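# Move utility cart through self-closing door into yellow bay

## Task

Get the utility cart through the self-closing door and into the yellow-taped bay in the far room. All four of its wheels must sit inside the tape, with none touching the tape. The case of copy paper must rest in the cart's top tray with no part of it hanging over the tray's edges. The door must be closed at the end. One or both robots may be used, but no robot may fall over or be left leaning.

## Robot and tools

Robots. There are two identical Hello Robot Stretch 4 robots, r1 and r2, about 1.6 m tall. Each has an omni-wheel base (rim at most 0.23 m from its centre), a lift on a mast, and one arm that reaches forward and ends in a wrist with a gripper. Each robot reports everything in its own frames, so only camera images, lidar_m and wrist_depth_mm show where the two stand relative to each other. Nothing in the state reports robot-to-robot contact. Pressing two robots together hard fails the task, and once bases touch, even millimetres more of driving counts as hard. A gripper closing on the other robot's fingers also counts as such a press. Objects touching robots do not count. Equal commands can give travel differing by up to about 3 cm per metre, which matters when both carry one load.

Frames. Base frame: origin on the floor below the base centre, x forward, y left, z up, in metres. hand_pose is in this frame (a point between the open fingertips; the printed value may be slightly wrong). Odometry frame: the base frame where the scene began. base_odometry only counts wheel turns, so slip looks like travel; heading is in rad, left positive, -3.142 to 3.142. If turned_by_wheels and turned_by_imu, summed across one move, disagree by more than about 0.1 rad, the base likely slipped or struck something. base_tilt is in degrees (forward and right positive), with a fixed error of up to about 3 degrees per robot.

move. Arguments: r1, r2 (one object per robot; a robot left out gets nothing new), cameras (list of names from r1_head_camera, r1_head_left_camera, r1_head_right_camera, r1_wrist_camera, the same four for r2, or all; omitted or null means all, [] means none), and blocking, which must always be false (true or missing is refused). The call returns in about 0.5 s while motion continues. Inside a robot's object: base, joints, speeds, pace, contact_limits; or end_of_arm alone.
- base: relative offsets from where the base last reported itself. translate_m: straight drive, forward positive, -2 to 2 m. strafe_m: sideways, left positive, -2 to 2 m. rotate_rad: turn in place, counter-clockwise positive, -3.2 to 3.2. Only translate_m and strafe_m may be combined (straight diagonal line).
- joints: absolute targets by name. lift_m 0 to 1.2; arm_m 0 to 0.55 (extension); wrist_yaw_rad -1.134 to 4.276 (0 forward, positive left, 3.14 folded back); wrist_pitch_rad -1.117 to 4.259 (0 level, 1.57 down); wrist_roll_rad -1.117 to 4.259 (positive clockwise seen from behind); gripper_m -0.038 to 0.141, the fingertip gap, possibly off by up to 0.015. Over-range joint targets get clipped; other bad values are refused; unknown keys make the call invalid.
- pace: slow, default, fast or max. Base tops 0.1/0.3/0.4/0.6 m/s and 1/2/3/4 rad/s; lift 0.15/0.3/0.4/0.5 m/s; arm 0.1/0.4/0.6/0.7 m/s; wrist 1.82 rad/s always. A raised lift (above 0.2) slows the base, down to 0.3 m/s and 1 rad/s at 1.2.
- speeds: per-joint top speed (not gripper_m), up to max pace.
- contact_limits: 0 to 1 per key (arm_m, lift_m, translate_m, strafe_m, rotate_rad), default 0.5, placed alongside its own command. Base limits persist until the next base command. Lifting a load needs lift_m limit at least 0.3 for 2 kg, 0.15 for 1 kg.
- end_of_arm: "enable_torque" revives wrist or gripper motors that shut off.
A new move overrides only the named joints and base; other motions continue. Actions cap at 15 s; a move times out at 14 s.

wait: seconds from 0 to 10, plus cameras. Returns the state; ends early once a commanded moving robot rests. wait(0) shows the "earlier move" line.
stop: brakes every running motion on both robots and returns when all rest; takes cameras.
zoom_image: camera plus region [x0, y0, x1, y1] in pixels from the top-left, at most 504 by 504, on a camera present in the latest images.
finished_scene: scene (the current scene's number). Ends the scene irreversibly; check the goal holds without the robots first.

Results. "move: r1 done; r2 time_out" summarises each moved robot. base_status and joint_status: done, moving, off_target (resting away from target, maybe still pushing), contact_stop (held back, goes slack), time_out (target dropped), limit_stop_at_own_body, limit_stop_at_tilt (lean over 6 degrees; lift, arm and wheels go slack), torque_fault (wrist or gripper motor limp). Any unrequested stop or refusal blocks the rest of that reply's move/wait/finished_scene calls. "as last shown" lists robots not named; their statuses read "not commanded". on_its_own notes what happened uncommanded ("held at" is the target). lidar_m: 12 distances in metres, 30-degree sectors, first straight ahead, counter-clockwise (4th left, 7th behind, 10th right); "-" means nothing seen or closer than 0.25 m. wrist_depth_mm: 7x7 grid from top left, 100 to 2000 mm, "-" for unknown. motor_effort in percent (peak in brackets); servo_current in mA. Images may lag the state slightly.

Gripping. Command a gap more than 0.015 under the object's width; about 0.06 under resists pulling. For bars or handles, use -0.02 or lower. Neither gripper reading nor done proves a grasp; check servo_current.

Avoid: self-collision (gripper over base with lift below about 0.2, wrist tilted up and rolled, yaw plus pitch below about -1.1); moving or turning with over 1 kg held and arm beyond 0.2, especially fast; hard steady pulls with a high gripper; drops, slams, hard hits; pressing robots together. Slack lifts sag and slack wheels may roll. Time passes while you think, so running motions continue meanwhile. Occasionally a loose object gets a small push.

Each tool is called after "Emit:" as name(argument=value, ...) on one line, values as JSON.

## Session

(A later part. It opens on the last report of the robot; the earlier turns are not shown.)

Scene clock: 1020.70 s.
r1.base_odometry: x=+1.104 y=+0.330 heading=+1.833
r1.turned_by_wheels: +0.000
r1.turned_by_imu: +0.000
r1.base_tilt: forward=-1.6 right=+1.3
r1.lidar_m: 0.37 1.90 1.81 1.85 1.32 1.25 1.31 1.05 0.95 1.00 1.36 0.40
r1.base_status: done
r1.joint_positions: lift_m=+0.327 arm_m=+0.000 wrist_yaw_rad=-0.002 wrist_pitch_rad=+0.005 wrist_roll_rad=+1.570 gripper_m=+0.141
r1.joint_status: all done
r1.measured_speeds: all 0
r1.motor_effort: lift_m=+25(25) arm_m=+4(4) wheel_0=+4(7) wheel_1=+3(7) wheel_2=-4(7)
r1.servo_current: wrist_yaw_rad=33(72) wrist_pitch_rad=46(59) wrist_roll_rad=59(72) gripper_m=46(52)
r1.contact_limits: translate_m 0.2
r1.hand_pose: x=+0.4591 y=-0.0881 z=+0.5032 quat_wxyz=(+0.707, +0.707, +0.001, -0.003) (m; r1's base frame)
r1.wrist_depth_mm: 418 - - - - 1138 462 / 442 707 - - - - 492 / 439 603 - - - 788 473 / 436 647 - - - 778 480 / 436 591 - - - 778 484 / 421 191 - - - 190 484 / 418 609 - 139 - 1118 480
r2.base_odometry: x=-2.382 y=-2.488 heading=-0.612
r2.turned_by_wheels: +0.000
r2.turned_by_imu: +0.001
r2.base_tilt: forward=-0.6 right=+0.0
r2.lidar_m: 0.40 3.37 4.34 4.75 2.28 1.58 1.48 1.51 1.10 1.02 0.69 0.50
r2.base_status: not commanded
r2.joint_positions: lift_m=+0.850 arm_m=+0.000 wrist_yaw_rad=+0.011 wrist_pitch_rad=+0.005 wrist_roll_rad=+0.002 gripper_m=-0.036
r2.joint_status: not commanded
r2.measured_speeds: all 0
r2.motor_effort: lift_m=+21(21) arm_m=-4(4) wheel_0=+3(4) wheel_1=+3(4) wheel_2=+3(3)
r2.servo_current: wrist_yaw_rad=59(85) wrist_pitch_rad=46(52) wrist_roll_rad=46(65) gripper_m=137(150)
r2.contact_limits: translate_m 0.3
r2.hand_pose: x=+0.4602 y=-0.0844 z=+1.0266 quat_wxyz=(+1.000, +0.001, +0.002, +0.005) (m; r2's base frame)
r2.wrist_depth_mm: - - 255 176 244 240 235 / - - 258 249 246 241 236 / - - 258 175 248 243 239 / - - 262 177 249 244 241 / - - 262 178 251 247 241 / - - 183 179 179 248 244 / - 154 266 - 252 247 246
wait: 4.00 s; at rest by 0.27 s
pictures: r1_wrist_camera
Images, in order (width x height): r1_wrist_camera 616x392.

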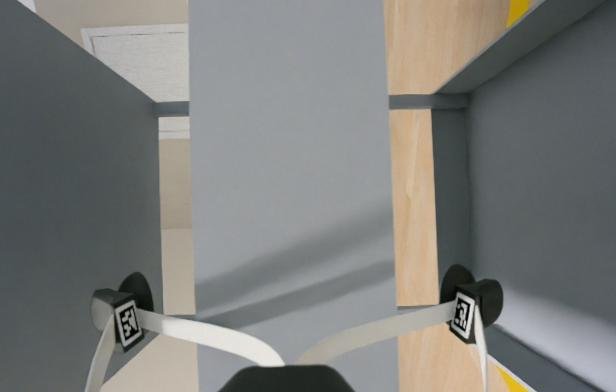

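Emit:
move(r1={"joints":{"gripper_m":0.02}}, blocking=false, cameras=[])

Emit:
wait(seconds=3, cameras=[])

Emit:
move(r1={"base":{"translate_m":-0.09,"strafe_m":0.035},"pace":"slow","contact_limits":{"translate_m":0.7}}, blocking=false, cameras=[])

Emit:
wait(seconds=4, cameras=[])

Emit:
move(r1={"joints":{"gripper_m":0.141}}, blocking=false, cameras=[])

Emit:
wait(seconds=3, cameras=[])

Emit:
move(r1={"base":{"translate_m":-0.5},"pace":"slow"}, blocking=false, cameras=[])

Emit:
wait(seconds=8, cameras=["r1_head_camera","r1_wrist_camera"])

Emit:
zoom_image(camera="r1_head_camera", region=[60, 160, 420, 560])

Scene clock: 1033.93 s.
move: r1 moving
r1.base_odometry: x=+1.104 y=+0.330 heading=+1.833
r1.turned_by_wheels: +0.000
r1.turned_by_imu: +0.000
r1.base_tilt: forward=-1.6 right=+1.3
r1.lidar_m: 0.37 1.88 1.79 1.86 1.33 1.25 1.31 1.02 0.96 0.97 1.33 0.40
r1.base_status: not commanded
r1.joint_positions: lift_m=+0.327 arm_m=+0.000 wrist_yaw_rad=-0.002 wrist_pitch_rad=+0.005 wrist_roll_rad=+1.570 gripper_m=+0.130
r1.joint_status: gripper_m moving
r1.measured_speeds: all 0
r1.motor_effort: lift_m=+25(25) arm_m=+4(4) wheel_0=+4(5) wheel_1=+3(3) wheel_2=-4(4)
r1.servo_current: wrist_yaw_rad=59(72) wrist_pitch_rad=46(59) wrist_roll_rad=46(59) gripper_m=85(85)
r1.contact_limits: translate_m 0.2
r1.hand_pose: x=+0.4591 y=-0.0881 z=+0.5032 quat_wxyz=(+0.707, +0.707, +0.001, -0.003) (m; r1's base frame)
r1.wrist_depth_mm: 424 - - - - 1118 462 / 442 699 - - - - 488 / 436 597 - - - 788 477 / 436 634 - - - 778 477 / 424 591 - - - 778 477 / 427 200 - - 173 192 484 / 421 569 - 137 - 1118 480
r2: as last shown
r2.turned_by_imu: +0.000
r2.base_tilt: forward=-0.7 right=+0.0
r2.lidar_m: 0.42 3.33 4.32 4.78 2.27 1.57 1.47 1.51 1.11 1.04 0.66 0.49
r2.motor_effort: lift_m=+21(21) arm_m=-3(4) wheel_0=+3(4) wheel_1=+4(4) wheel_2=+3(3)
r2.servo_current: wrist_yaw_rad=65(72) wrist_pitch_rad=46(46) wrist_roll_rad=52(59) gripper_m=130(143)
r2.contact_limits: translate_m 0.3
r2.wrist_depth_mm: - - 256 175 244 239 236 / - - 257 250 246 241 237 / - - 258 175 248 243 238 / - - 260 177 250 244 241 / - - 262 178 251 247 242 / - - 183 179 179 247 243 / - 154 265 - 253 247 244
pictures: none
No camera images: "cameras" was empty.

Scene clock: 1035.60 s.
earlier move: r1 done
r1.base_odometry: x=+1.104 y=+0.330 heading=+1.833
r1.turned_by_wheels: +0.000
r1.turned_by_imu: +0.000
r1.base_tilt: forward=-1.6 right=+1.3
r1.lidar_m: 0.37 1.91 1.81 1.89 1.31 1.26 1.31 1.03 0.96 0.96 1.33 0.40
r1.base_status: not commanded
r1.joint_positions: lift_m=+0.327 arm_m=+0.000 wrist_yaw_rad=-0.002 wrist_pitch_rad=+0.005 wrist_roll_rad=+1.570 gripper_m=+0.021
r1.joint_status: all done
r1.measured_speeds: all 0
r1.motor_effort: lift_m=+25(25) arm_m=-4(4) wheel_0=+3(6) wheel_1=+1(3) wheel_2=-1(4)
r1.servo_current: wrist_yaw_rad=39(72) wrist_pitch_rad=39(59) wrist_roll_rad=72(72) gripper_m=85(221)
r1.contact_limits: translate_m 0.2
r1.hand_pose: x=+0.4591 y=-0.0881 z=+0.5032 quat_wxyz=(+0.707, +0.707, +0.001, -0.003) (m; r1's base frame)
r1.wrist_depth_mm: 424 - - - - 1098 459 / 442 661 - - - - 488 / 442 609 - - - 768 492 / 442 603 - - - 768 480 / 439 640 - - - 778 480 / 413 549 - - 181 171 477 / 407 173 137 - - 1042 480
r2.base_odometry: x=-2.382 y=-2.488 heading=-0.612
r2.turned_by_wheels: +0.000
r2.turned_by_imu: +0.000
r2.base_tilt: forward=-0.7 right=+0.0
r2.lidar_m: 0.39 3.34 4.30 4.77 2.30 1.58 1.47 1.51 1.09 1.02 0.65 0.51
r2.base_status: not commanded
r2.joint_positions: lift_m=+0.850 arm_m=+0.000 wrist_yaw_rad=+0.011 wrist_pitch_rad=+0.005 wrist_roll_rad=+0.002 gripper_m=-0.036
r2.joint_status: not commanded
r2.measured_speeds: all 0
r2.motor_effort: lift_m=+21(21) arm_m=-4(4) wheel_0=+4(4) wheel_1=+4(4) wheel_2=+3(3)
r2.servo_current: wrist_yaw_rad=59(78) wrist_pitch_rad=39(46) wrist_roll_rad=46(65) gripper_m=137(143)
r2.contact_limits: translate_m 0.3
r2.hand_pose: x=+0.4602 y=-0.0844 z=+1.0266 quat_wxyz=(+1.000, +0.001, +0.002, +0.005) (m; r2's base frame)
r2.wrist_depth_mm: - - 256 175 245 239 236 / - - 256 249 246 242 237 / - - 258 175 247 243 239 / - - 259 177 250 245 240 / - - 262 178 252 247 242 / - - 182 179 179 247 243 / - 154 267 - 254 247 244
wait: 1.67 of 3 s (r1 has come to rest)
pictures: none
No camera images: "cameras" was empty.

Scene clock: 1036.10 s.
move: r1 moving
r1.base_odometry: x=+1.102 y=+0.317 heading=+1.833
r1.turned_by_wheels: -0.001
r1.turned_by_imu: -0.001
r1.base_tilt: forward=-1.6 right=+1.3
r1.lidar_m: 0.38 1.91 1.81 1.87 1.32 1.23 1.29 1.00 0.96 1.00 1.32 0.42
r1.base_status: translate_m moving; strafe_m moving
r1.joint_positions: lift_m=+0.327 arm_m=+0.000 wrist_yaw_rad=-0.002 wrist_pitch_rad=+0.005 wrist_roll_rad=+1.570 gripper_m=+0.021
r1.joint_status: not commanded
r1.measured_speeds: translate_m=-0.048 strafe_m=+0.019 rotate_rad=+0.001 lift_m=+0.000 arm_m=+0.000 wrist_yaw_rad=+0.000 wrist_pitch_rad=+0.000 wrist_roll_rad=+0.000
r1.motor_effort: lift_m=+25(25) arm_m=-4(4) wheel_0=-10(10) wheel_1=-6(6) wheel_2=+8(9)
r1.servo_current: wrist_yaw_rad=33(59) wrist_pitch_rad=39(52) wrist_roll_rad=39(72) gripper_m=85(98)
r1.contact_limits: translate_m 0.7
r1.hand_pose: x=+0.4591 y=-0.0881 z=+0.5032 quat_wxyz=(+0.707, +0.707, +0.001, -0.003) (m; r1's base frame)
r1.wrist_depth_mm: 424 - - - - 1118 462 / 445 668 - - - - 484 / 442 615 - - - 759 492 / 442 609 - - - 768 473 / 439 603 - - - 778 480 / 436 554 - - 177 169 477 / 410 173 154 - 156 1042 473
r2: as last shown
r2.base_tilt: forward=-0.7 right=+0.1
r2.lidar_m: 0.38 3.34 4.34 4.77 2.30 1.57 1.47 1.51 1.09 1.02 0.69 0.50
r2.servo_current: wrist_yaw_rad=72(72) wrist_pitch_rad=46(52) wrist_roll_rad=59(59) gripper_m=143(143)
r2.contact_limits: translate_m 0.3
r2.wrist_depth_mm: - - 255 175 245 239 236 / - - 257 249 246 241 236 / - - 258 175 249 242 239 / - - 262 177 249 244 241 / - - 262 178 251 246 242 / - - 182 179 179 248 244 / - 154 267 - 254 247 244
pictures: none
No camera images: "cameras" was empty.

Scene clock: 1037.77 s.
earlier move: r1 done
r1.base_odometry: x=+1.093 y=+0.234 heading=+1.833
r1.turned_by_wheels: +0.000
r1.turned_by_imu: +0.001
r1.base_tilt: forward=-1.6 right=+1.2
r1.lidar_m: 0.39 1.93 1.82 1.74 1.21 1.15 1.21 1.01 0.96 0.97 1.31 0.41
r1.base_status: done
r1.joint_positions: lift_m=+0.327 arm_m=+0.000 wrist_yaw_rad=+0.002 wrist_pitch_rad=+0.006 wrist_roll_rad=+1.570 gripper_m=+0.021
r1.joint_status: not commanded
r1.measured_speeds: all 0
r1.motor_effort: lift_m=+25(25) arm_m=-4(4) wheel_0=-4(10) wheel_1=-4(7) wheel_2=+4(13)
r1.servo_current: wrist_yaw_rad=65(65) wrist_pitch_rad=46(59) wrist_roll_rad=59(72) gripper_m=78(98)
r1.contact_limits: translate_m 0.7
r1.hand_pose: x=+0.4595 y=-0.0869 z=+0.5031 quat_wxyz=(+0.707, +0.707, +0.003, -0.001) (m; r1's base frame)
r1.wrist_depth_mm: 418 - - - - 1160 466 / 439 603 - - - - 496 / 439 603 - - - 778 469 / 442 609 - - - 788 469 / 436 603 - - - 788 477 / 433 554 184 - 182 - 473 / 430 158 185 - 173 1008 466
r2.base_odometry: x=-2.382 y=-2.488 heading=-0.612
r2.turned_by_wheels: +0.000
r2.turned_by_imu: +0.000
r2.base_tilt: forward=-0.7 right=+0.1
r2.lidar_m: 0.42 3.35 4.32 4.75 2.31 1.56 1.45 1.49 1.08 1.04 0.71 0.50
r2.base_status: not commanded
r2.joint_positions: lift_m=+0.850 arm_m=+0.000 wrist_yaw_rad=+0.011 wrist_pitch_rad=+0.005 wrist_roll_rad=+0.002 gripper_m=-0.036
r2.joint_status: not commanded
r2.measured_speeds: all 0
r2.motor_effort: lift_m=+21(21) arm_m=-4(4) wheel_0=+3(4) wheel_1=+3(4) wheel_2=+3(3)
r2.servo_current: wrist_yaw_rad=72(78) wrist_pitch_rad=46(52) wrist_roll_rad=52(65) gripper_m=143(143)
r2.contact_limits: translate_m 0.3
r2.hand_pose: x=+0.4602 y=-0.0844 z=+1.0266 quat_wxyz=(+1.000, +0.001, +0.002, +0.005) (m; r2's base frame)
r2.wrist_depth_mm: - - 256 175 245 239 236 / - - 256 249 246 241 236 / - - 259 175 248 243 238 / - - 260 178 250 243 240 / - - 263 178 250 246 242 / - - 182 179 180 246 243 / - 154 265 - 253 248 245
wait: 1.67 of 4 s (r1 has come to rest)
pictures: none
No camera images: "cameras" was empty.

Scene clock: 1038.27 s.
move: r1 moving
r1.base_odometry: x=+1.093 y=+0.234 heading=+1.833
r1.turned_by_wheels: +0.000
r1.turned_by_imu: +0.000
r1.base_tilt: forward=-1.6 right=+1.3
r1.lidar_m: 0.40 1.92 1.81 1.71 1.26 1.15 1.18 0.98 0.95 0.97 1.30 0.43
r1.base_status: not commanded
r1.joint_positions: lift_m=+0.327 arm_m=+0.000 wrist_yaw_rad=+0.002 wrist_pitch_rad=+0.006 wrist_roll_rad=+1.570 gripper_m=+0.040
r1.joint_status: gripper_m moving
r1.measured_speeds: all 0
r1.motor_effort: lift_m=+25(25) arm_m=-4(4) wheel_0=-2(4) wheel_1=-4(4) wheel_2=+2(4)
r1.servo_current: wrist_yaw_rad=52(65) wrist_pitch_rad=46(52) wrist_roll_rad=39(59) gripper_m=52(85)
r1.contact_limits: translate_m 0.7
r1.hand_pose: x=+0.4595 y=-0.0869 z=+0.5031 quat_wxyz=(+0.707, +0.707, +0.003, -0.001) (m; r1's base frame)
r1.wrist_depth_mm: 415 - - - - 1160 466 / 442 603 - - - - 496 / 436 603 - - - 778 469 / 439 597 - - - 788 477 / 436 597 - - - 809 480 / 413 591 188 - 183 - 473 / 430 162 187 - 184 1098 473
r2: as last shown
r2.base_tilt: forward=-0.6 right=+0.0
r2.lidar_m: 0.42 3.37 4.31 4.78 2.29 1.59 1.46 1.52 1.09 1.02 0.69 0.48
r2.motor_effort: lift_m=+21(21) arm_m=-3(4) wheel_0=+4(4) wheel_1=+3(4) wheel_2=+3(3)
r2.servo_current: wrist_yaw_rad=65(72) wrist_pitch_rad=46(46) wrist_roll_rad=46(52) gripper_m=143(143)
r2.contact_limits: translate_m 0.3
r2.wrist_depth_mm: - - 257 175 246 239 236 / - - 257 249 247 241 237 / - - 258 175 248 243 239 / - - 260 177 249 244 240 / - - 264 178 252 246 242 / - - 183 178 180 247 244 / - 154 267 - 253 247 246
pictures: none
No camera images: "cameras" was empty.

Scene clock: 1039.93 s.
earlier move: r1 done
r1.base_odometry: x=+1.093 y=+0.234 heading=+1.833
r1.turned_by_wheels: +0.000
r1.turned_by_imu: +0.000
r1.base_tilt: forward=-1.6 right=+1.3
r1.lidar_m: 0.40 1.89 1.80 1.75 1.22 1.14 1.19 1.01 0.94 0.98 1.33 0.43
r1.base_status: not commanded
r1.joint_positions: lift_m=+0.327 arm_m=+0.000 wrist_yaw_rad=+0.002 wrist_pitch_rad=+0.006 wrist_roll_rad=+1.570 gripper_m=+0.141
r1.joint_status: all done
r1.measured_speeds: all 0
r1.motor_effort: lift_m=+25(25) arm_m=-4(4) wheel_0=-3(4) wheel_1=-4(4) wheel_2=+1(4)
r1.servo_current: wrist_yaw_rad=46(65) wrist_pitch_rad=52(52) wrist_roll_rad=52(78) gripper_m=39(98)
r1.contact_limits: translate_m 0.7
r1.hand_pose: x=+0.4595 y=-0.0869 z=+0.5031 quat_wxyz=(+0.707, +0.707, +0.003, -0.001) (m; r1's base frame)
r1.wrist_depth_mm: 421 - - - 1464 1118 462 / 442 661 - - - - 492 / 436 603 - - 1537 - 473 / 436 603 - - 1537 798 477 / 436 591 - - 1576 778 480 / 407 210 180 - 187 195 484 / 418 - - 142 - 1160 477
r2.base_odometry: x=-2.382 y=-2.488 heading=-0.612
r2.turned_by_wheels: +0.000
r2.turned_by_imu: +0.000
r2.base_tilt: forward=-0.7 right=+0.0
r2.lidar_m: 0.41 3.35 4.34 4.78 2.33 1.59 1.46 1.51 1.12 1.03 0.70 0.50
r2.base_status: not commanded
r2.joint_positions: lift_m=+0.850 arm_m=+0.000 wrist_yaw_rad=+0.011 wrist_pitch_rad=+0.005 wrist_roll_rad=+0.002 gripper_m=-0.036
r2.joint_status: not commanded
r2.measured_speeds: all 0
r2.motor_effort: lift_m=+21(21) arm_m=-4(4) wheel_0=+4(4) wheel_1=+4(4) wheel_2=+3(3)
r2.servo_current: wrist_yaw_rad=65(78) wrist_pitch_rad=39(52) wrist_roll_rad=52(59) gripper_m=143(143)
r2.contact_limits: translate_m 0.3
r2.hand_pose: x=+0.4602 y=-0.0844 z=+1.0266 quat_wxyz=(+1.000, +0.001, +0.002, +0.005) (m; r2's base frame)
r2.wrist_depth_mm: - - 256 176 244 241 236 / - - 257 249 247 242 238 / - - 257 175 247 242 238 / - - 260 177 250 244 241 / - - 262 178 251 246 241 / - - 182 179 179 247 244 / - 154 267 - 254 247 245
wait: 1.67 of 3 s (r1 has come to rest)
pictures: none
No camera images: "cameras" was empty.

Scene clock: 1040.43 s.
move: r1 moving
r1.base_odometry: x=+1.097 y=+0.222 heading=+1.833
r1.turned_by_wheels: +0.000
r1.turned_by_imu: +0.000
r1.base_tilt: forward=-1.6 right=+1.2
r1.lidar_m: 0.42 1.92 1.82 1.73 1.22 1.14 1.20 0.99 0.94 0.96 1.31 0.43
r1.base_status: translate_m moving
r1.joint_positions: lift_m=+0.327 arm_m=+0.000 wrist_yaw_rad=+0.002 wrist_pitch_rad=+0.006 wrist_roll_rad=+1.570 gripper_m=+0.141
r1.joint_status: not commanded
r1.measured_speeds: translate_m=-0.050 strafe_m=+0.000 rotate_rad=-0.001 lift_m=+0.000 arm_m=+0.000 wrist_yaw_rad=+0.000 wrist_pitch_rad=+0.000 wrist_roll_rad=+0.000
r1.motor_effort: lift_m=+25(25) arm_m=-4(4) wheel_0=-4(7) wheel_1=-6(6) wheel_2=+4(6)
r1.servo_current: wrist_yaw_rad=39(59) wrist_pitch_rad=39(52) wrist_roll_rad=59(59) gripper_m=46(46)
r1.hand_pose: x=+0.4595 y=-0.0869 z=+0.5031 quat_wxyz=(+0.707, +0.707, +0.003, -0.001) (m; r1's base frame)
r1.wrist_depth_mm: 418 - - - 1464 1138 462 / 439 647 - - - - 488 / 439 603 - - 1537 - 473 / 433 597 - - 1576 - 477 / 430 585 - - 1537 768 480 / 407 211 180 - 186 194 480 / 421 - - 143 1464 1118 480
r2: as last shown
r2.lidar_m: 0.40 3.33 4.34 4.75 2.31 1.57 1.48 1.50 1.11 1.03 0.67 0.50
r2.motor_effort: lift_m=+21(21) arm_m=-3(4) wheel_0=+3(4) wheel_1=+4(4) wheel_2=+3(3)
r2.servo_current: wrist_yaw_rad=72(78) wrist_pitch_rad=39(52) wrist_roll_rad=52(59) gripper_m=143(143)
r2.contact_limits: translate_m 0.3
r2.wrist_depth_mm: - - 255 175 244 240 236 / - - 257 249 247 241 237 / - - 259 175 248 242 239 / - - 260 177 249 244 241 / - - 263 178 252 246 243 / - - 182 179 179 248 243 / - 154 266 - 253 248 246
pictures: none
No camera images: "cameras" was empty.

Scene clock: 1046.20 s.
earlier move: r1 done
r1.base_odometry: x=+1.223 y=-0.249 heading=+1.832
r1.turned_by_wheels: +0.000
r1.turned_by_imu: +0.000
r1.base_tilt: forward=-1.6 right=+1.3
r1.lidar_m: 0.89 2.16 2.05 1.10 0.76 0.68 0.75 0.76 0.72 0.74 1.01 0.94
r1.base_status: done
r1.joint_positions: lift_m=+0.327 arm_m=+0.000 wrist_yaw_rad=+0.002 wrist_pitch_rad=+0.006 wrist_roll_rad=+1.570 gripper_m=+0.141
r1.joint_status: not commanded
r1.measured_speeds: all 0
r1.motor_effort: lift_m=+25(25) arm_m=-4(4) wheel_0=-3(8) wheel_1=-3(6) wheel_2=+2(7)
r1.servo_current: wrist_yaw_rad=52(78) wrist_pitch_rad=46(59) wrist_roll_rad=59(72) gripper_m=39(52)
r1.hand_pose: x=+0.4595 y=-0.0869 z=+0.5031 quat_wxyz=(+0.707, +0.707, +0.003, -0.001) (m; r1's base frame)
r1.wrist_depth_mm: - - - - 1808 1008 691 / - - - - - 820 707 / 891 - - - - 691 715 / 732 699 - - - 691 723 / 809 691 - - - 699 732 / - 196 - 699 1430 197 741 / - - - 149 1661 1060 732
r2.base_odometry: x=-2.382 y=-2.488 heading=-0.612
r2.turned_by_wheels: +0.000
r2.turned_by_imu: +0.001
r2.base_tilt: forward=-0.6 right=+0.0
r2.lidar_m: 0.38 3.36 4.36 4.75 2.30 1.57 1.47 1.53 1.12 1.03 0.70 0.49
r2.base_status: not commanded
r2.joint_positions: lift_m=+0.850 arm_m=+0.000 wrist_yaw_rad=+0.011 wrist_pitch_rad=+0.005 wrist_roll_rad=+0.002 gripper_m=-0.036
r2.joint_status: not commanded
r2.measured_speeds: all 0
r2.motor_effort: lift_m=+21(21) arm_m=-3(4) wheel_0=+3(4) wheel_1=+4(4) wheel_2=+3(3)
r2.servo_current: wrist_yaw_rad=65(78) wrist_pitch_rad=39(52) wrist_roll_rad=52(78) gripper_m=137(150)
r2.contact_limits: translate_m 0.3
r2.hand_pose: x=+0.4602 y=-0.0844 z=+1.0266 quat_wxyz=(+1.000, +0.001, +0.002, +0.005) (m; r2's base frame)
r2.wrist_depth_mm: - - 256 176 245 239 236 / - - 257 249 247 241 236 / - - 258 175 248 242 238 / - - 260 177 250 245 240 / - - 262 178 252 247 242 / - - 182 180 179 246 242 / - 154 265 - 253 247 247
wait: 5.77 of 8 s (r1 has come to rest)
pictures: r1_head_camera, r1_wrist_camera
Images, in order (width x height): r1_head_camera 420x560, r1_wrist_camera 616x392.

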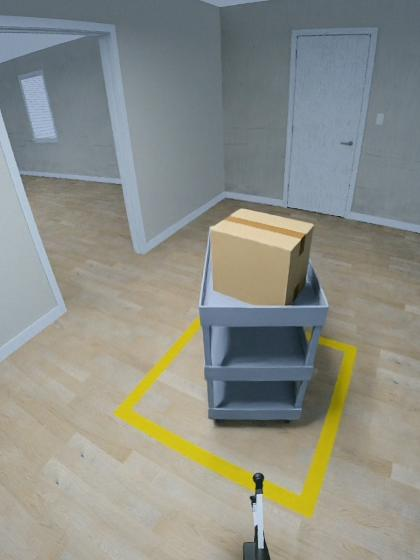

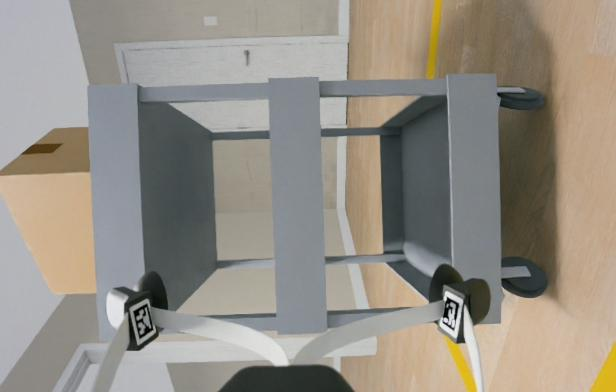

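Scaled by 1.260 from the camera's 420x560 image, which has a finer 600x800 frame.

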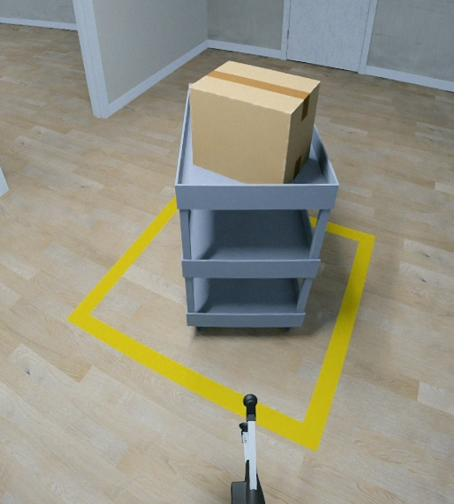

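Emit:
move(r2={"joints":{"gripper_m":0.12}}, r1={"base":{"rotate_rad":0.5}}, blocking=false, cameras=[])

Emit:
wait(seconds=2, cameras=[])

Emit:
wait(seconds=1, cameras=["r2_wrist_camera"])

Emit:
move(r2={"base":{"translate_m":-0.45}}, blocking=false, cameras=[])

Emit:
wait(seconds=4, cameras=[])

Emit:
wait(seconds=7, cameras=["r1_head_left_camera","r2_head_left_camera"])

Scene clock: 1053.20 s.
move: r1 moving; r2 moving
r1.base_odometry: x=+1.223 y=-0.249 heading=+2.085
r1.turned_by_wheels: +0.252
r1.turned_by_imu: +0.253
r1.base_tilt: forward=-1.6 right=+1.2
r1.lidar_m: 0.90 2.05 1.63 0.87 0.73 0.72 0.85 0.73 0.73 0.82 1.38 0.89
r1.base_status: rotate_rad moving
r1.joint_positions: lift_m=+0.327 arm_m=+0.000 wrist_yaw_rad=+0.002 wrist_pitch_rad=+0.006 wrist_roll_rad=+1.570 gripper_m=+0.141
r1.joint_status: not commanded
r1.measured_speeds: translate_m=+0.000 strafe_m=+0.000 rotate_rad=+0.973 lift_m=+0.000 arm_m=+0.000 wrist_yaw_rad=+0.000 wrist_pitch_rad=+0.000 wrist_roll_rad=+0.000
r1.motor_effort: lift_m=+25(25) arm_m=-4(4) wheel_0=-5(9) wheel_1=-6(9) wheel_2=-7(7)
r1.servo_current: wrist_yaw_rad=46(59) wrist_pitch_rad=46(52) wrist_roll_rad=39(52) gripper_m=39(46)
r1.hand_pose: x=+0.4595 y=-0.0869 z=+0.5031 quat_wxyz=(+0.707, +0.707, +0.003, -0.001) (m; r1's base frame)
r1.wrist_depth_mm: 707 621 - - - 634 699 / 668 640 - - 1229 654 707 / 759 647 - - 1281 668 715 / - 683 - 699 - 691 715 / - - - - - 976 723 / - 209 - - 1808 196 723 / - - - 150 1576 1118 691
r2.base_odometry: x=-2.382 y=-2.488 heading=-0.612
r2.turned_by_wheels: +0.000
r2.turned_by_imu: +0.000
r2.base_tilt: forward=-0.7 right=+0.0
r2.lidar_m: 0.42 3.36 4.34 4.77 2.31 1.60 1.47 1.49 1.10 1.04 0.69 0.51
r2.base_status: not commanded
r2.joint_positions: lift_m=+0.850 arm_m=+0.000 wrist_yaw_rad=+0.011 wrist_pitch_rad=+0.005 wrist_roll_rad=+0.002 gripper_m=-0.012
r2.joint_status: gripper_m moving
r2.measured_speeds: all 0
r2.motor_effort: lift_m=+21(21) arm_m=-4(4) wheel_0=+3(4) wheel_1=+4(4) wheel_2=+3(3)
r2.servo_current: wrist_yaw_rad=59(78) wrist_pitch_rad=46(46) wrist_roll_rad=46(52) gripper_m=85(156)
r2.contact_limits: translate_m 0.3
r2.hand_pose: x=+0.4602 y=-0.0844 z=+1.0266 quat_wxyz=(+1.000, +0.001, +0.002, +0.005) (m; r2's base frame)
r2.wrist_depth_mm: - - 262 181 250 245 240 / - - 264 181 251 246 241 / - - 265 181 253 248 242 / - - 266 182 254 249 246 / - - 268 183 256 250 246 / - - 186 186 181 252 247 / - - 1921 - 258 252 250
pictures: none
No camera images: "cameras" was empty.

Scene clock: 1054.00 s.
earlier move: r1 done; r2 moving
r1.base_odometry: x=+1.223 y=-0.249 heading=+2.332
r1.turned_by_wheels: +0.248
r1.turned_by_imu: +0.249
r1.base_tilt: forward=-1.6 right=+1.3
r1.lidar_m: 2.19 2.06 1.13 0.75 0.73 0.73 0.75 0.69 0.74 0.99 0.94 0.90
r1.base_status: done
r1.joint_positions: lift_m=+0.327 arm_m=+0.000 wrist_yaw_rad=+0.002 wrist_pitch_rad=+0.006 wrist_roll_rad=+1.570 gripper_m=+0.141
r1.joint_status: not commanded
r1.measured_speeds: all 0
r1.motor_effort: lift_m=+24(25) arm_m=-4(4) wheel_0=-2(9) wheel_1=+0(9) wheel_2=+1(7)
r1.servo_current: wrist_yaw_rad=52(72) wrist_pitch_rad=46(52) wrist_roll_rad=59(59) gripper_m=39(46)
r1.hand_pose: x=+0.4595 y=-0.0869 z=+0.5031 quat_wxyz=(+0.707, +0.707, +0.003, -0.001) (m; r1's base frame)
r1.wrist_depth_mm: 732 603 - 609 - 615 699 / - - - - 1863 991 707 / - - - - 1983 960 707 / - - - - - 1025 683 / - - - - - 1118 732 / - 197 - - 1618 196 723 / - - - 142 1618 1060 723
r2.base_odometry: x=-2.382 y=-2.488 heading=-0.612
r2.turned_by_wheels: +0.000
r2.turned_by_imu: +0.000
r2.base_tilt: forward=-0.7 right=+0.1
r2.lidar_m: 0.53 3.33 4.34 4.73 2.31 1.58 1.46 1.51 1.10 1.03 0.77 0.59
r2.base_status: not commanded
r2.joint_positions: lift_m=+0.850 arm_m=+0.000 wrist_yaw_rad=+0.003 wrist_pitch_rad=+0.005 wrist_roll_rad=+0.002 gripper_m=+0.081
r2.joint_status: gripper_m moving
r2.measured_speeds: all 0
r2.motor_effort: lift_m=+21(21) arm_m=-4(4) wheel_0=+4(4) wheel_1=+3(4) wheel_2=+3(3)
r2.servo_current: wrist_yaw_rad=52(85) wrist_pitch_rad=39(52) wrist_roll_rad=52(65) gripper_m=85(156)
r2.contact_limits: translate_m 0.3
r2.hand_pose: x=+0.4596 y=-0.0866 z=+1.0266 quat_wxyz=(+1.000, +0.001, +0.002, +0.001) (m; r2's base frame)
r2.wrist_depth_mm: - - - 349 340 330 319 / - - - 349 343 329 319 / - - - 353 347 332 325 / - - - 297 347 336 325 / - - - 294 347 338 327 / - - 193 294 193 340 329 / - - - - 351 340 330
wait: 0.80 of 2 s (r1 has come to rest)
pictures: none
No camera images: "cameras" was empty.

Scene clock: 1054.97 s.
earlier move: r2 done
r1.base_odometry: x=+1.223 y=-0.249 heading=+2.332
r1.turned_by_wheels: +0.000
r1.turned_by_imu: +0.000
r1.base_tilt: forward=-1.6 right=+1.3
r1.lidar_m: 2.21 2.05 1.09 0.77 0.72 0.75 0.78 0.71 0.76 1.00 0.94 0.90
r1.base_status: done
r1.joint_positions: lift_m=+0.327 arm_m=+0.000 wrist_yaw_rad=+0.002 wrist_pitch_rad=+0.006 wrist_roll_rad=+1.570 gripper_m=+0.141
r1.joint_status: not commanded
r1.measured_speeds: all 0
r1.motor_effort: lift_m=+25(25) arm_m=-4(4) wheel_0=-2(9) wheel_1=+0(9) wheel_2=+1(7)
r1.servo_current: wrist_yaw_rad=59(72) wrist_pitch_rad=46(52) wrist_roll_rad=26(59) gripper_m=46(46)
r1.hand_pose: x=+0.4595 y=-0.0869 z=+0.5031 quat_wxyz=(+0.707, +0.707, +0.003, -0.001) (m; r1's base frame)
r1.wrist_depth_mm: 723 603 - 609 - 621 691 / - - - - 1921 991 715 / - - - - 1921 946 723 / - - - - 1921 1025 691 / - - - - - 1098 723 / - 196 - - 1576 197 723 / - - - 142 1618 1042 723
r2.base_odometry: x=-2.382 y=-2.488 heading=-0.612
r2.turned_by_wheels: +0.000
r2.turned_by_imu: +0.000
r2.base_tilt: forward=-0.7 right=+0.1
r2.lidar_m: 0.81 3.35 4.33 4.78 2.27 1.61 1.46 1.50 1.12 1.04 0.93 0.82
r2.base_status: not commanded
r2.joint_positions: lift_m=+0.850 arm_m=+0.000 wrist_yaw_rad=+0.003 wrist_pitch_rad=+0.005 wrist_roll_rad=+0.002 gripper_m=+0.120
r2.joint_status: all done
r2.measured_speeds: all 0
r2.motor_effort: lift_m=+21(21) arm_m=-4(4) wheel_0=+4(4) wheel_1=+3(4) wheel_2=+3(3)
r2.servo_current: wrist_yaw_rad=39(85) wrist_pitch_rad=39(52) wrist_roll_rad=39(65) gripper_m=59(156)
r2.contact_limits: translate_m 0.3
r2.hand_pose: x=+0.4596 y=-0.0866 z=+1.0266 quat_wxyz=(+1.000, +0.001, +0.002, +0.001) (m; r2's base frame)
r2.wrist_depth_mm: - - - - - - - / - - - - - - - / - - - - - - - / - - - - - - - / - - - - - - - / - - 202 - 185 - - / - - - - - - -
wait: 0.97 of 1 s (r2 has come to rest)
pictures: r2_wrist_camera
Images, in order (width x height): r2_wrist_camera 616x392.

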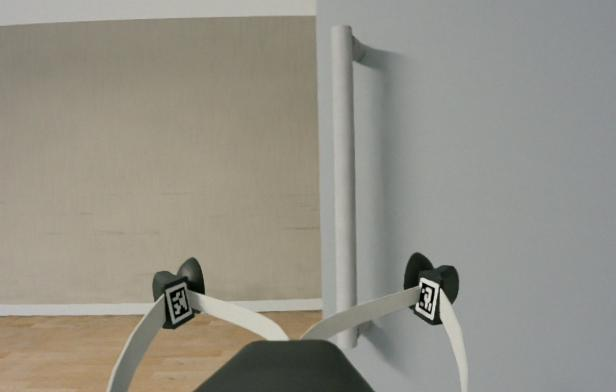

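Scene clock: 1055.47 s.
move: r2 moving
r1: as last shown
r1.base_tilt: forward=-1.6 right=+1.2
r1.lidar_m: 2.20 2.04 1.14 0.78 0.73 0.73 0.77 0.70 0.74 0.96 0.96 0.89
r1.motor_effort: lift_m=+25(25) arm_m=-4(4) wheel_0=-2(3) wheel_1=+0(1) wheel_2=+1(1)
r1.servo_current: wrist_yaw_rad=52(65) wrist_pitch_rad=46(52) wrist_roll_rad=46(59) gripper_m=39(46)
r1.wrist_depth_mm: 732 603 - 603 - 621 707 / - - - - 1863 991 699 / - - - - 1921 946 715 / - - - - 1983 1008 683 / - - - - - 1098 723 / - 197 - - 1618 196 723 / - - - 142 1661 1042 715
r2.base_odometry: x=-2.407 y=-2.470 heading=-0.612
r2.turned_by_wheels: +0.000
r2.turned_by_imu: +0.000
r2.base_tilt: forward=-0.7 right=+0.1
r2.lidar_m: 1.01 3.39 4.40 4.76 2.25 1.55 1.43 1.49 1.13 1.03 1.02 0.98
r2.base_status: translate_m moving
r2.joint_positions: lift_m=+0.850 arm_m=+0.000 wrist_yaw_rad=+0.003 wrist_pitch_rad=+0.005 wrist_roll_rad=+0.002 gripper_m=+0.120
r2.joint_status: not commanded
r2.measured_speeds: translate_m=-0.121 strafe_m=+0.000 rotate_rad=+0.000 lift_m=+0.000 arm_m=+0.000 wrist_yaw_rad=+0.000 wrist_pitch_rad=+0.000 wrist_roll_rad=+0.000
r2.motor_effort: lift_m=+21(21) arm_m=-3(4) wheel_0=-7(9) wheel_1=-9(9) wheel_2=+11(12)
r2.servo_current: wrist_yaw_rad=46(52) wrist_pitch_rad=46(46) wrist_roll_rad=39(59) gripper_m=52(59)
r2.hand_pose: x=+0.4596 y=-0.0866 z=+1.0266 quat_wxyz=(+1.000, +0.001, +0.002, +0.001) (m; r2's base frame)
r2.wrist_depth_mm: - - - - - - - / - - - - 778 - - / - - - - 741 - - / - - - - 842 - - / - - - - 842 - - / - - 201 - 195 - - / - - - - - - -
pictures: none
No camera images: "cameras" was empty.

Scene clock: 1057.97 s.
earlier move: r2 done
r1.base_odometry: x=+1.223 y=-0.249 heading=+2.332
r1.turned_by_wheels: +0.000
r1.turned_by_imu: +0.000
r1.base_tilt: forward=-1.6 right=+1.3
r1.lidar_m: 2.21 2.05 1.12 0.80 0.72 0.73 0.76 0.72 0.74 0.98 0.93 0.89
r1.base_status: not commanded
r1.joint_positions: lift_m=+0.327 arm_m=+0.000 wrist_yaw_rad=+0.002 wrist_pitch_rad=+0.006 wrist_roll_rad=+1.570 gripper_m=+0.141
r1.joint_status: not commanded
r1.measured_speeds: all 0
r1.motor_effort: lift_m=+25(25) arm_m=-4(4) wheel_0=-2(3) wheel_1=+0(1) wheel_2=+1(1)
r1.servo_current: wrist_yaw_rad=46(72) wrist_pitch_rad=52(59) wrist_roll_rad=26(65) gripper_m=39(46)
r1.hand_pose: x=+0.4595 y=-0.0869 z=+0.5031 quat_wxyz=(+0.707, +0.707, +0.003, -0.001) (m; r1's base frame)
r1.wrist_depth_mm: 723 603 - 615 - 615 691 / - - - - 1863 991 707 / - - - - 1921 960 715 / - - - - 1983 1025 691 / - - - - - 1098 723 / - 196 - - 1618 197 732 / - - - 142 1618 1042 723
r2.base_odometry: x=-2.750 y=-2.229 heading=-0.612
r2.turned_by_wheels: +0.000
r2.turned_by_imu: +0.000
r2.base_tilt: forward=-0.7 right=+0.1
r2.lidar_m: 3.30 3.80 4.89 4.72 1.61 1.12 1.03 1.06 1.15 1.05 1.09 1.40
r2.base_status: done
r2.joint_positions: lift_m=+0.850 arm_m=+0.000 wrist_yaw_rad=+0.003 wrist_pitch_rad=+0.005 wrist_roll_rad=+0.002 gripper_m=+0.120
r2.joint_status: not commanded
r2.measured_speeds: all 0
r2.motor_effort: lift_m=+21(21) arm_m=-4(4) wheel_0=-2(10) wheel_1=-3(9) wheel_2=+3(14)
r2.servo_current: wrist_yaw_rad=59(59) wrist_pitch_rad=46(46) wrist_roll_rad=52(59) gripper_m=52(59)
r2.hand_pose: x=+0.4596 y=-0.0866 z=+1.0266 quat_wxyz=(+1.000, +0.001, +0.002, +0.001) (m; r2's base frame)
r2.wrist_depth_mm: - - - - - - - / - - - - - - - / - - - - - - - / - - - - - - - / - - - - - - - / - - 201 - 199 - - / - - - - - - -
wait: 2.50 of 4 s (r2 has come to rest)
pictures: none
No camera images: "cameras" was empty.

Scene clock: 1064.97 s.
r1.base_odometry: x=+1.223 y=-0.249 heading=+2.332
r1.turned_by_wheels: +0.000
r1.turned_by_imu: +0.000
r1.base_tilt: forward=-1.6 right=+1.3
r1.lidar_m: 2.19 2.05 1.12 0.78 0.71 0.74 0.78 0.71 0.74 0.96 0.94 0.90
r1.base_status: not commanded
r1.joint_positions: lift_m=+0.327 arm_m=+0.000 wrist_yaw_rad=+0.002 wrist_pitch_rad=+0.006 wrist_roll_rad=+1.570 gripper_m=+0.141
r1.joint_status: not commanded
r1.measured_speeds: all 0
r1.motor_effort: lift_m=+25(25) arm_m=-4(4) wheel_0=-3(3) wheel_1=+0(1) wheel_2=+1(1)
r1.servo_current: wrist_yaw_rad=52(72) wrist_pitch_rad=46(59) wrist_roll_rad=33(65) gripper_m=46(46)
r1.hand_pose: x=+0.4595 y=-0.0869 z=+0.5031 quat_wxyz=(+0.707, +0.707, +0.003, -0.001) (m; r1's base frame)
r1.wrist_depth_mm: 723 603 - 615 - 615 699 / - - - - 1921 991 707 / - - - - 1921 960 715 / - - - - 1983 1008 683 / - - - - - 1098 723 / - 197 - - 1576 197 723 / - - - 143 1661 1042 723
r2.base_odometry: x=-2.750 y=-2.229 heading=-0.612
r2.turned_by_wheels: +0.000
r2.turned_by_imu: +0.001
r2.base_tilt: forward=-0.7 right=+0.0
r2.lidar_m: 3.30 3.80 4.91 4.74 1.59 1.11 1.01 1.05 1.15 1.07 1.09 1.45
r2.base_status: done
r2.joint_positions: lift_m=+0.850 arm_m=+0.000 wrist_yaw_rad=+0.003 wrist_pitch_rad=+0.005 wrist_roll_rad=+0.002 gripper_m=+0.120
r2.joint_status: not commanded
r2.measured_speeds: all 0
r2.motor_effort: lift_m=+21(21) arm_m=-4(4) wheel_0=-3(10) wheel_1=-4(9) wheel_2=+3(14)
r2.servo_current: wrist_yaw_rad=39(59) wrist_pitch_rad=39(46) wrist_roll_rad=39(59) gripper_m=52(59)
r2.hand_pose: x=+0.4596 y=-0.0866 z=+1.0266 quat_wxyz=(+1.000, +0.001, +0.002, +0.001) (m; r2's base frame)
r2.wrist_depth_mm: - - - - - - - / - - - - - - - / - - - - - - - / - - - - - - - / - - - - - - - / - - 201 - 199 - - / - - - - - 1983 -
wait: 7.00 s; at rest by 0.27 s
pictures: r1_head_left_camera, r2_head_left_camera
Images, in order (width x height): r1_head_left_camera 420x672, r2_head_left_camera 420x672.

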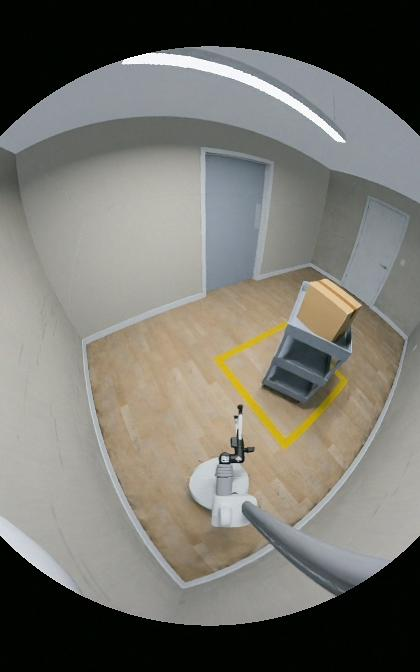

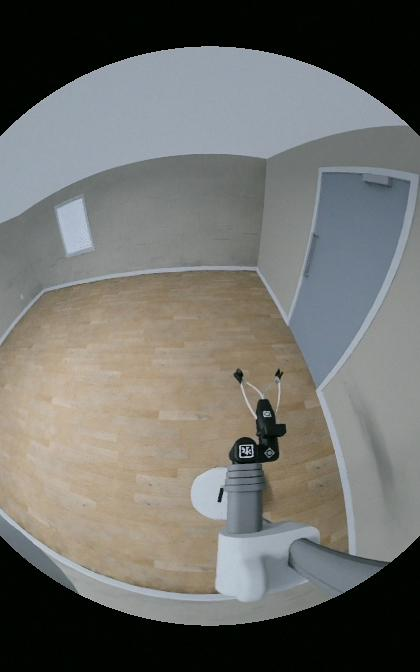

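Emit:
zoom_image(camera="r1_head_left_camera", region=[200, 260, 370, 460])

Emit:
finished_scene(scene=1)

Scaled by 2.520 from the camera's 420x672 image, which has a finer 600x960 frame.

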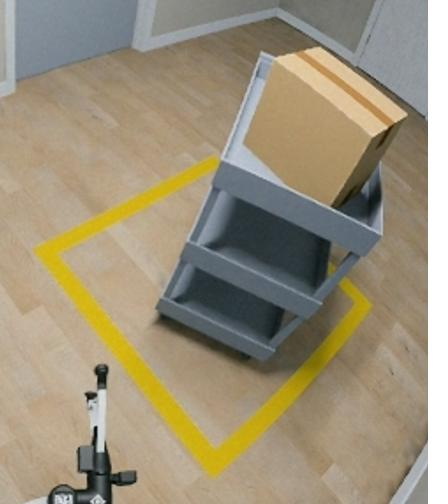

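The scene is finished: the task was done.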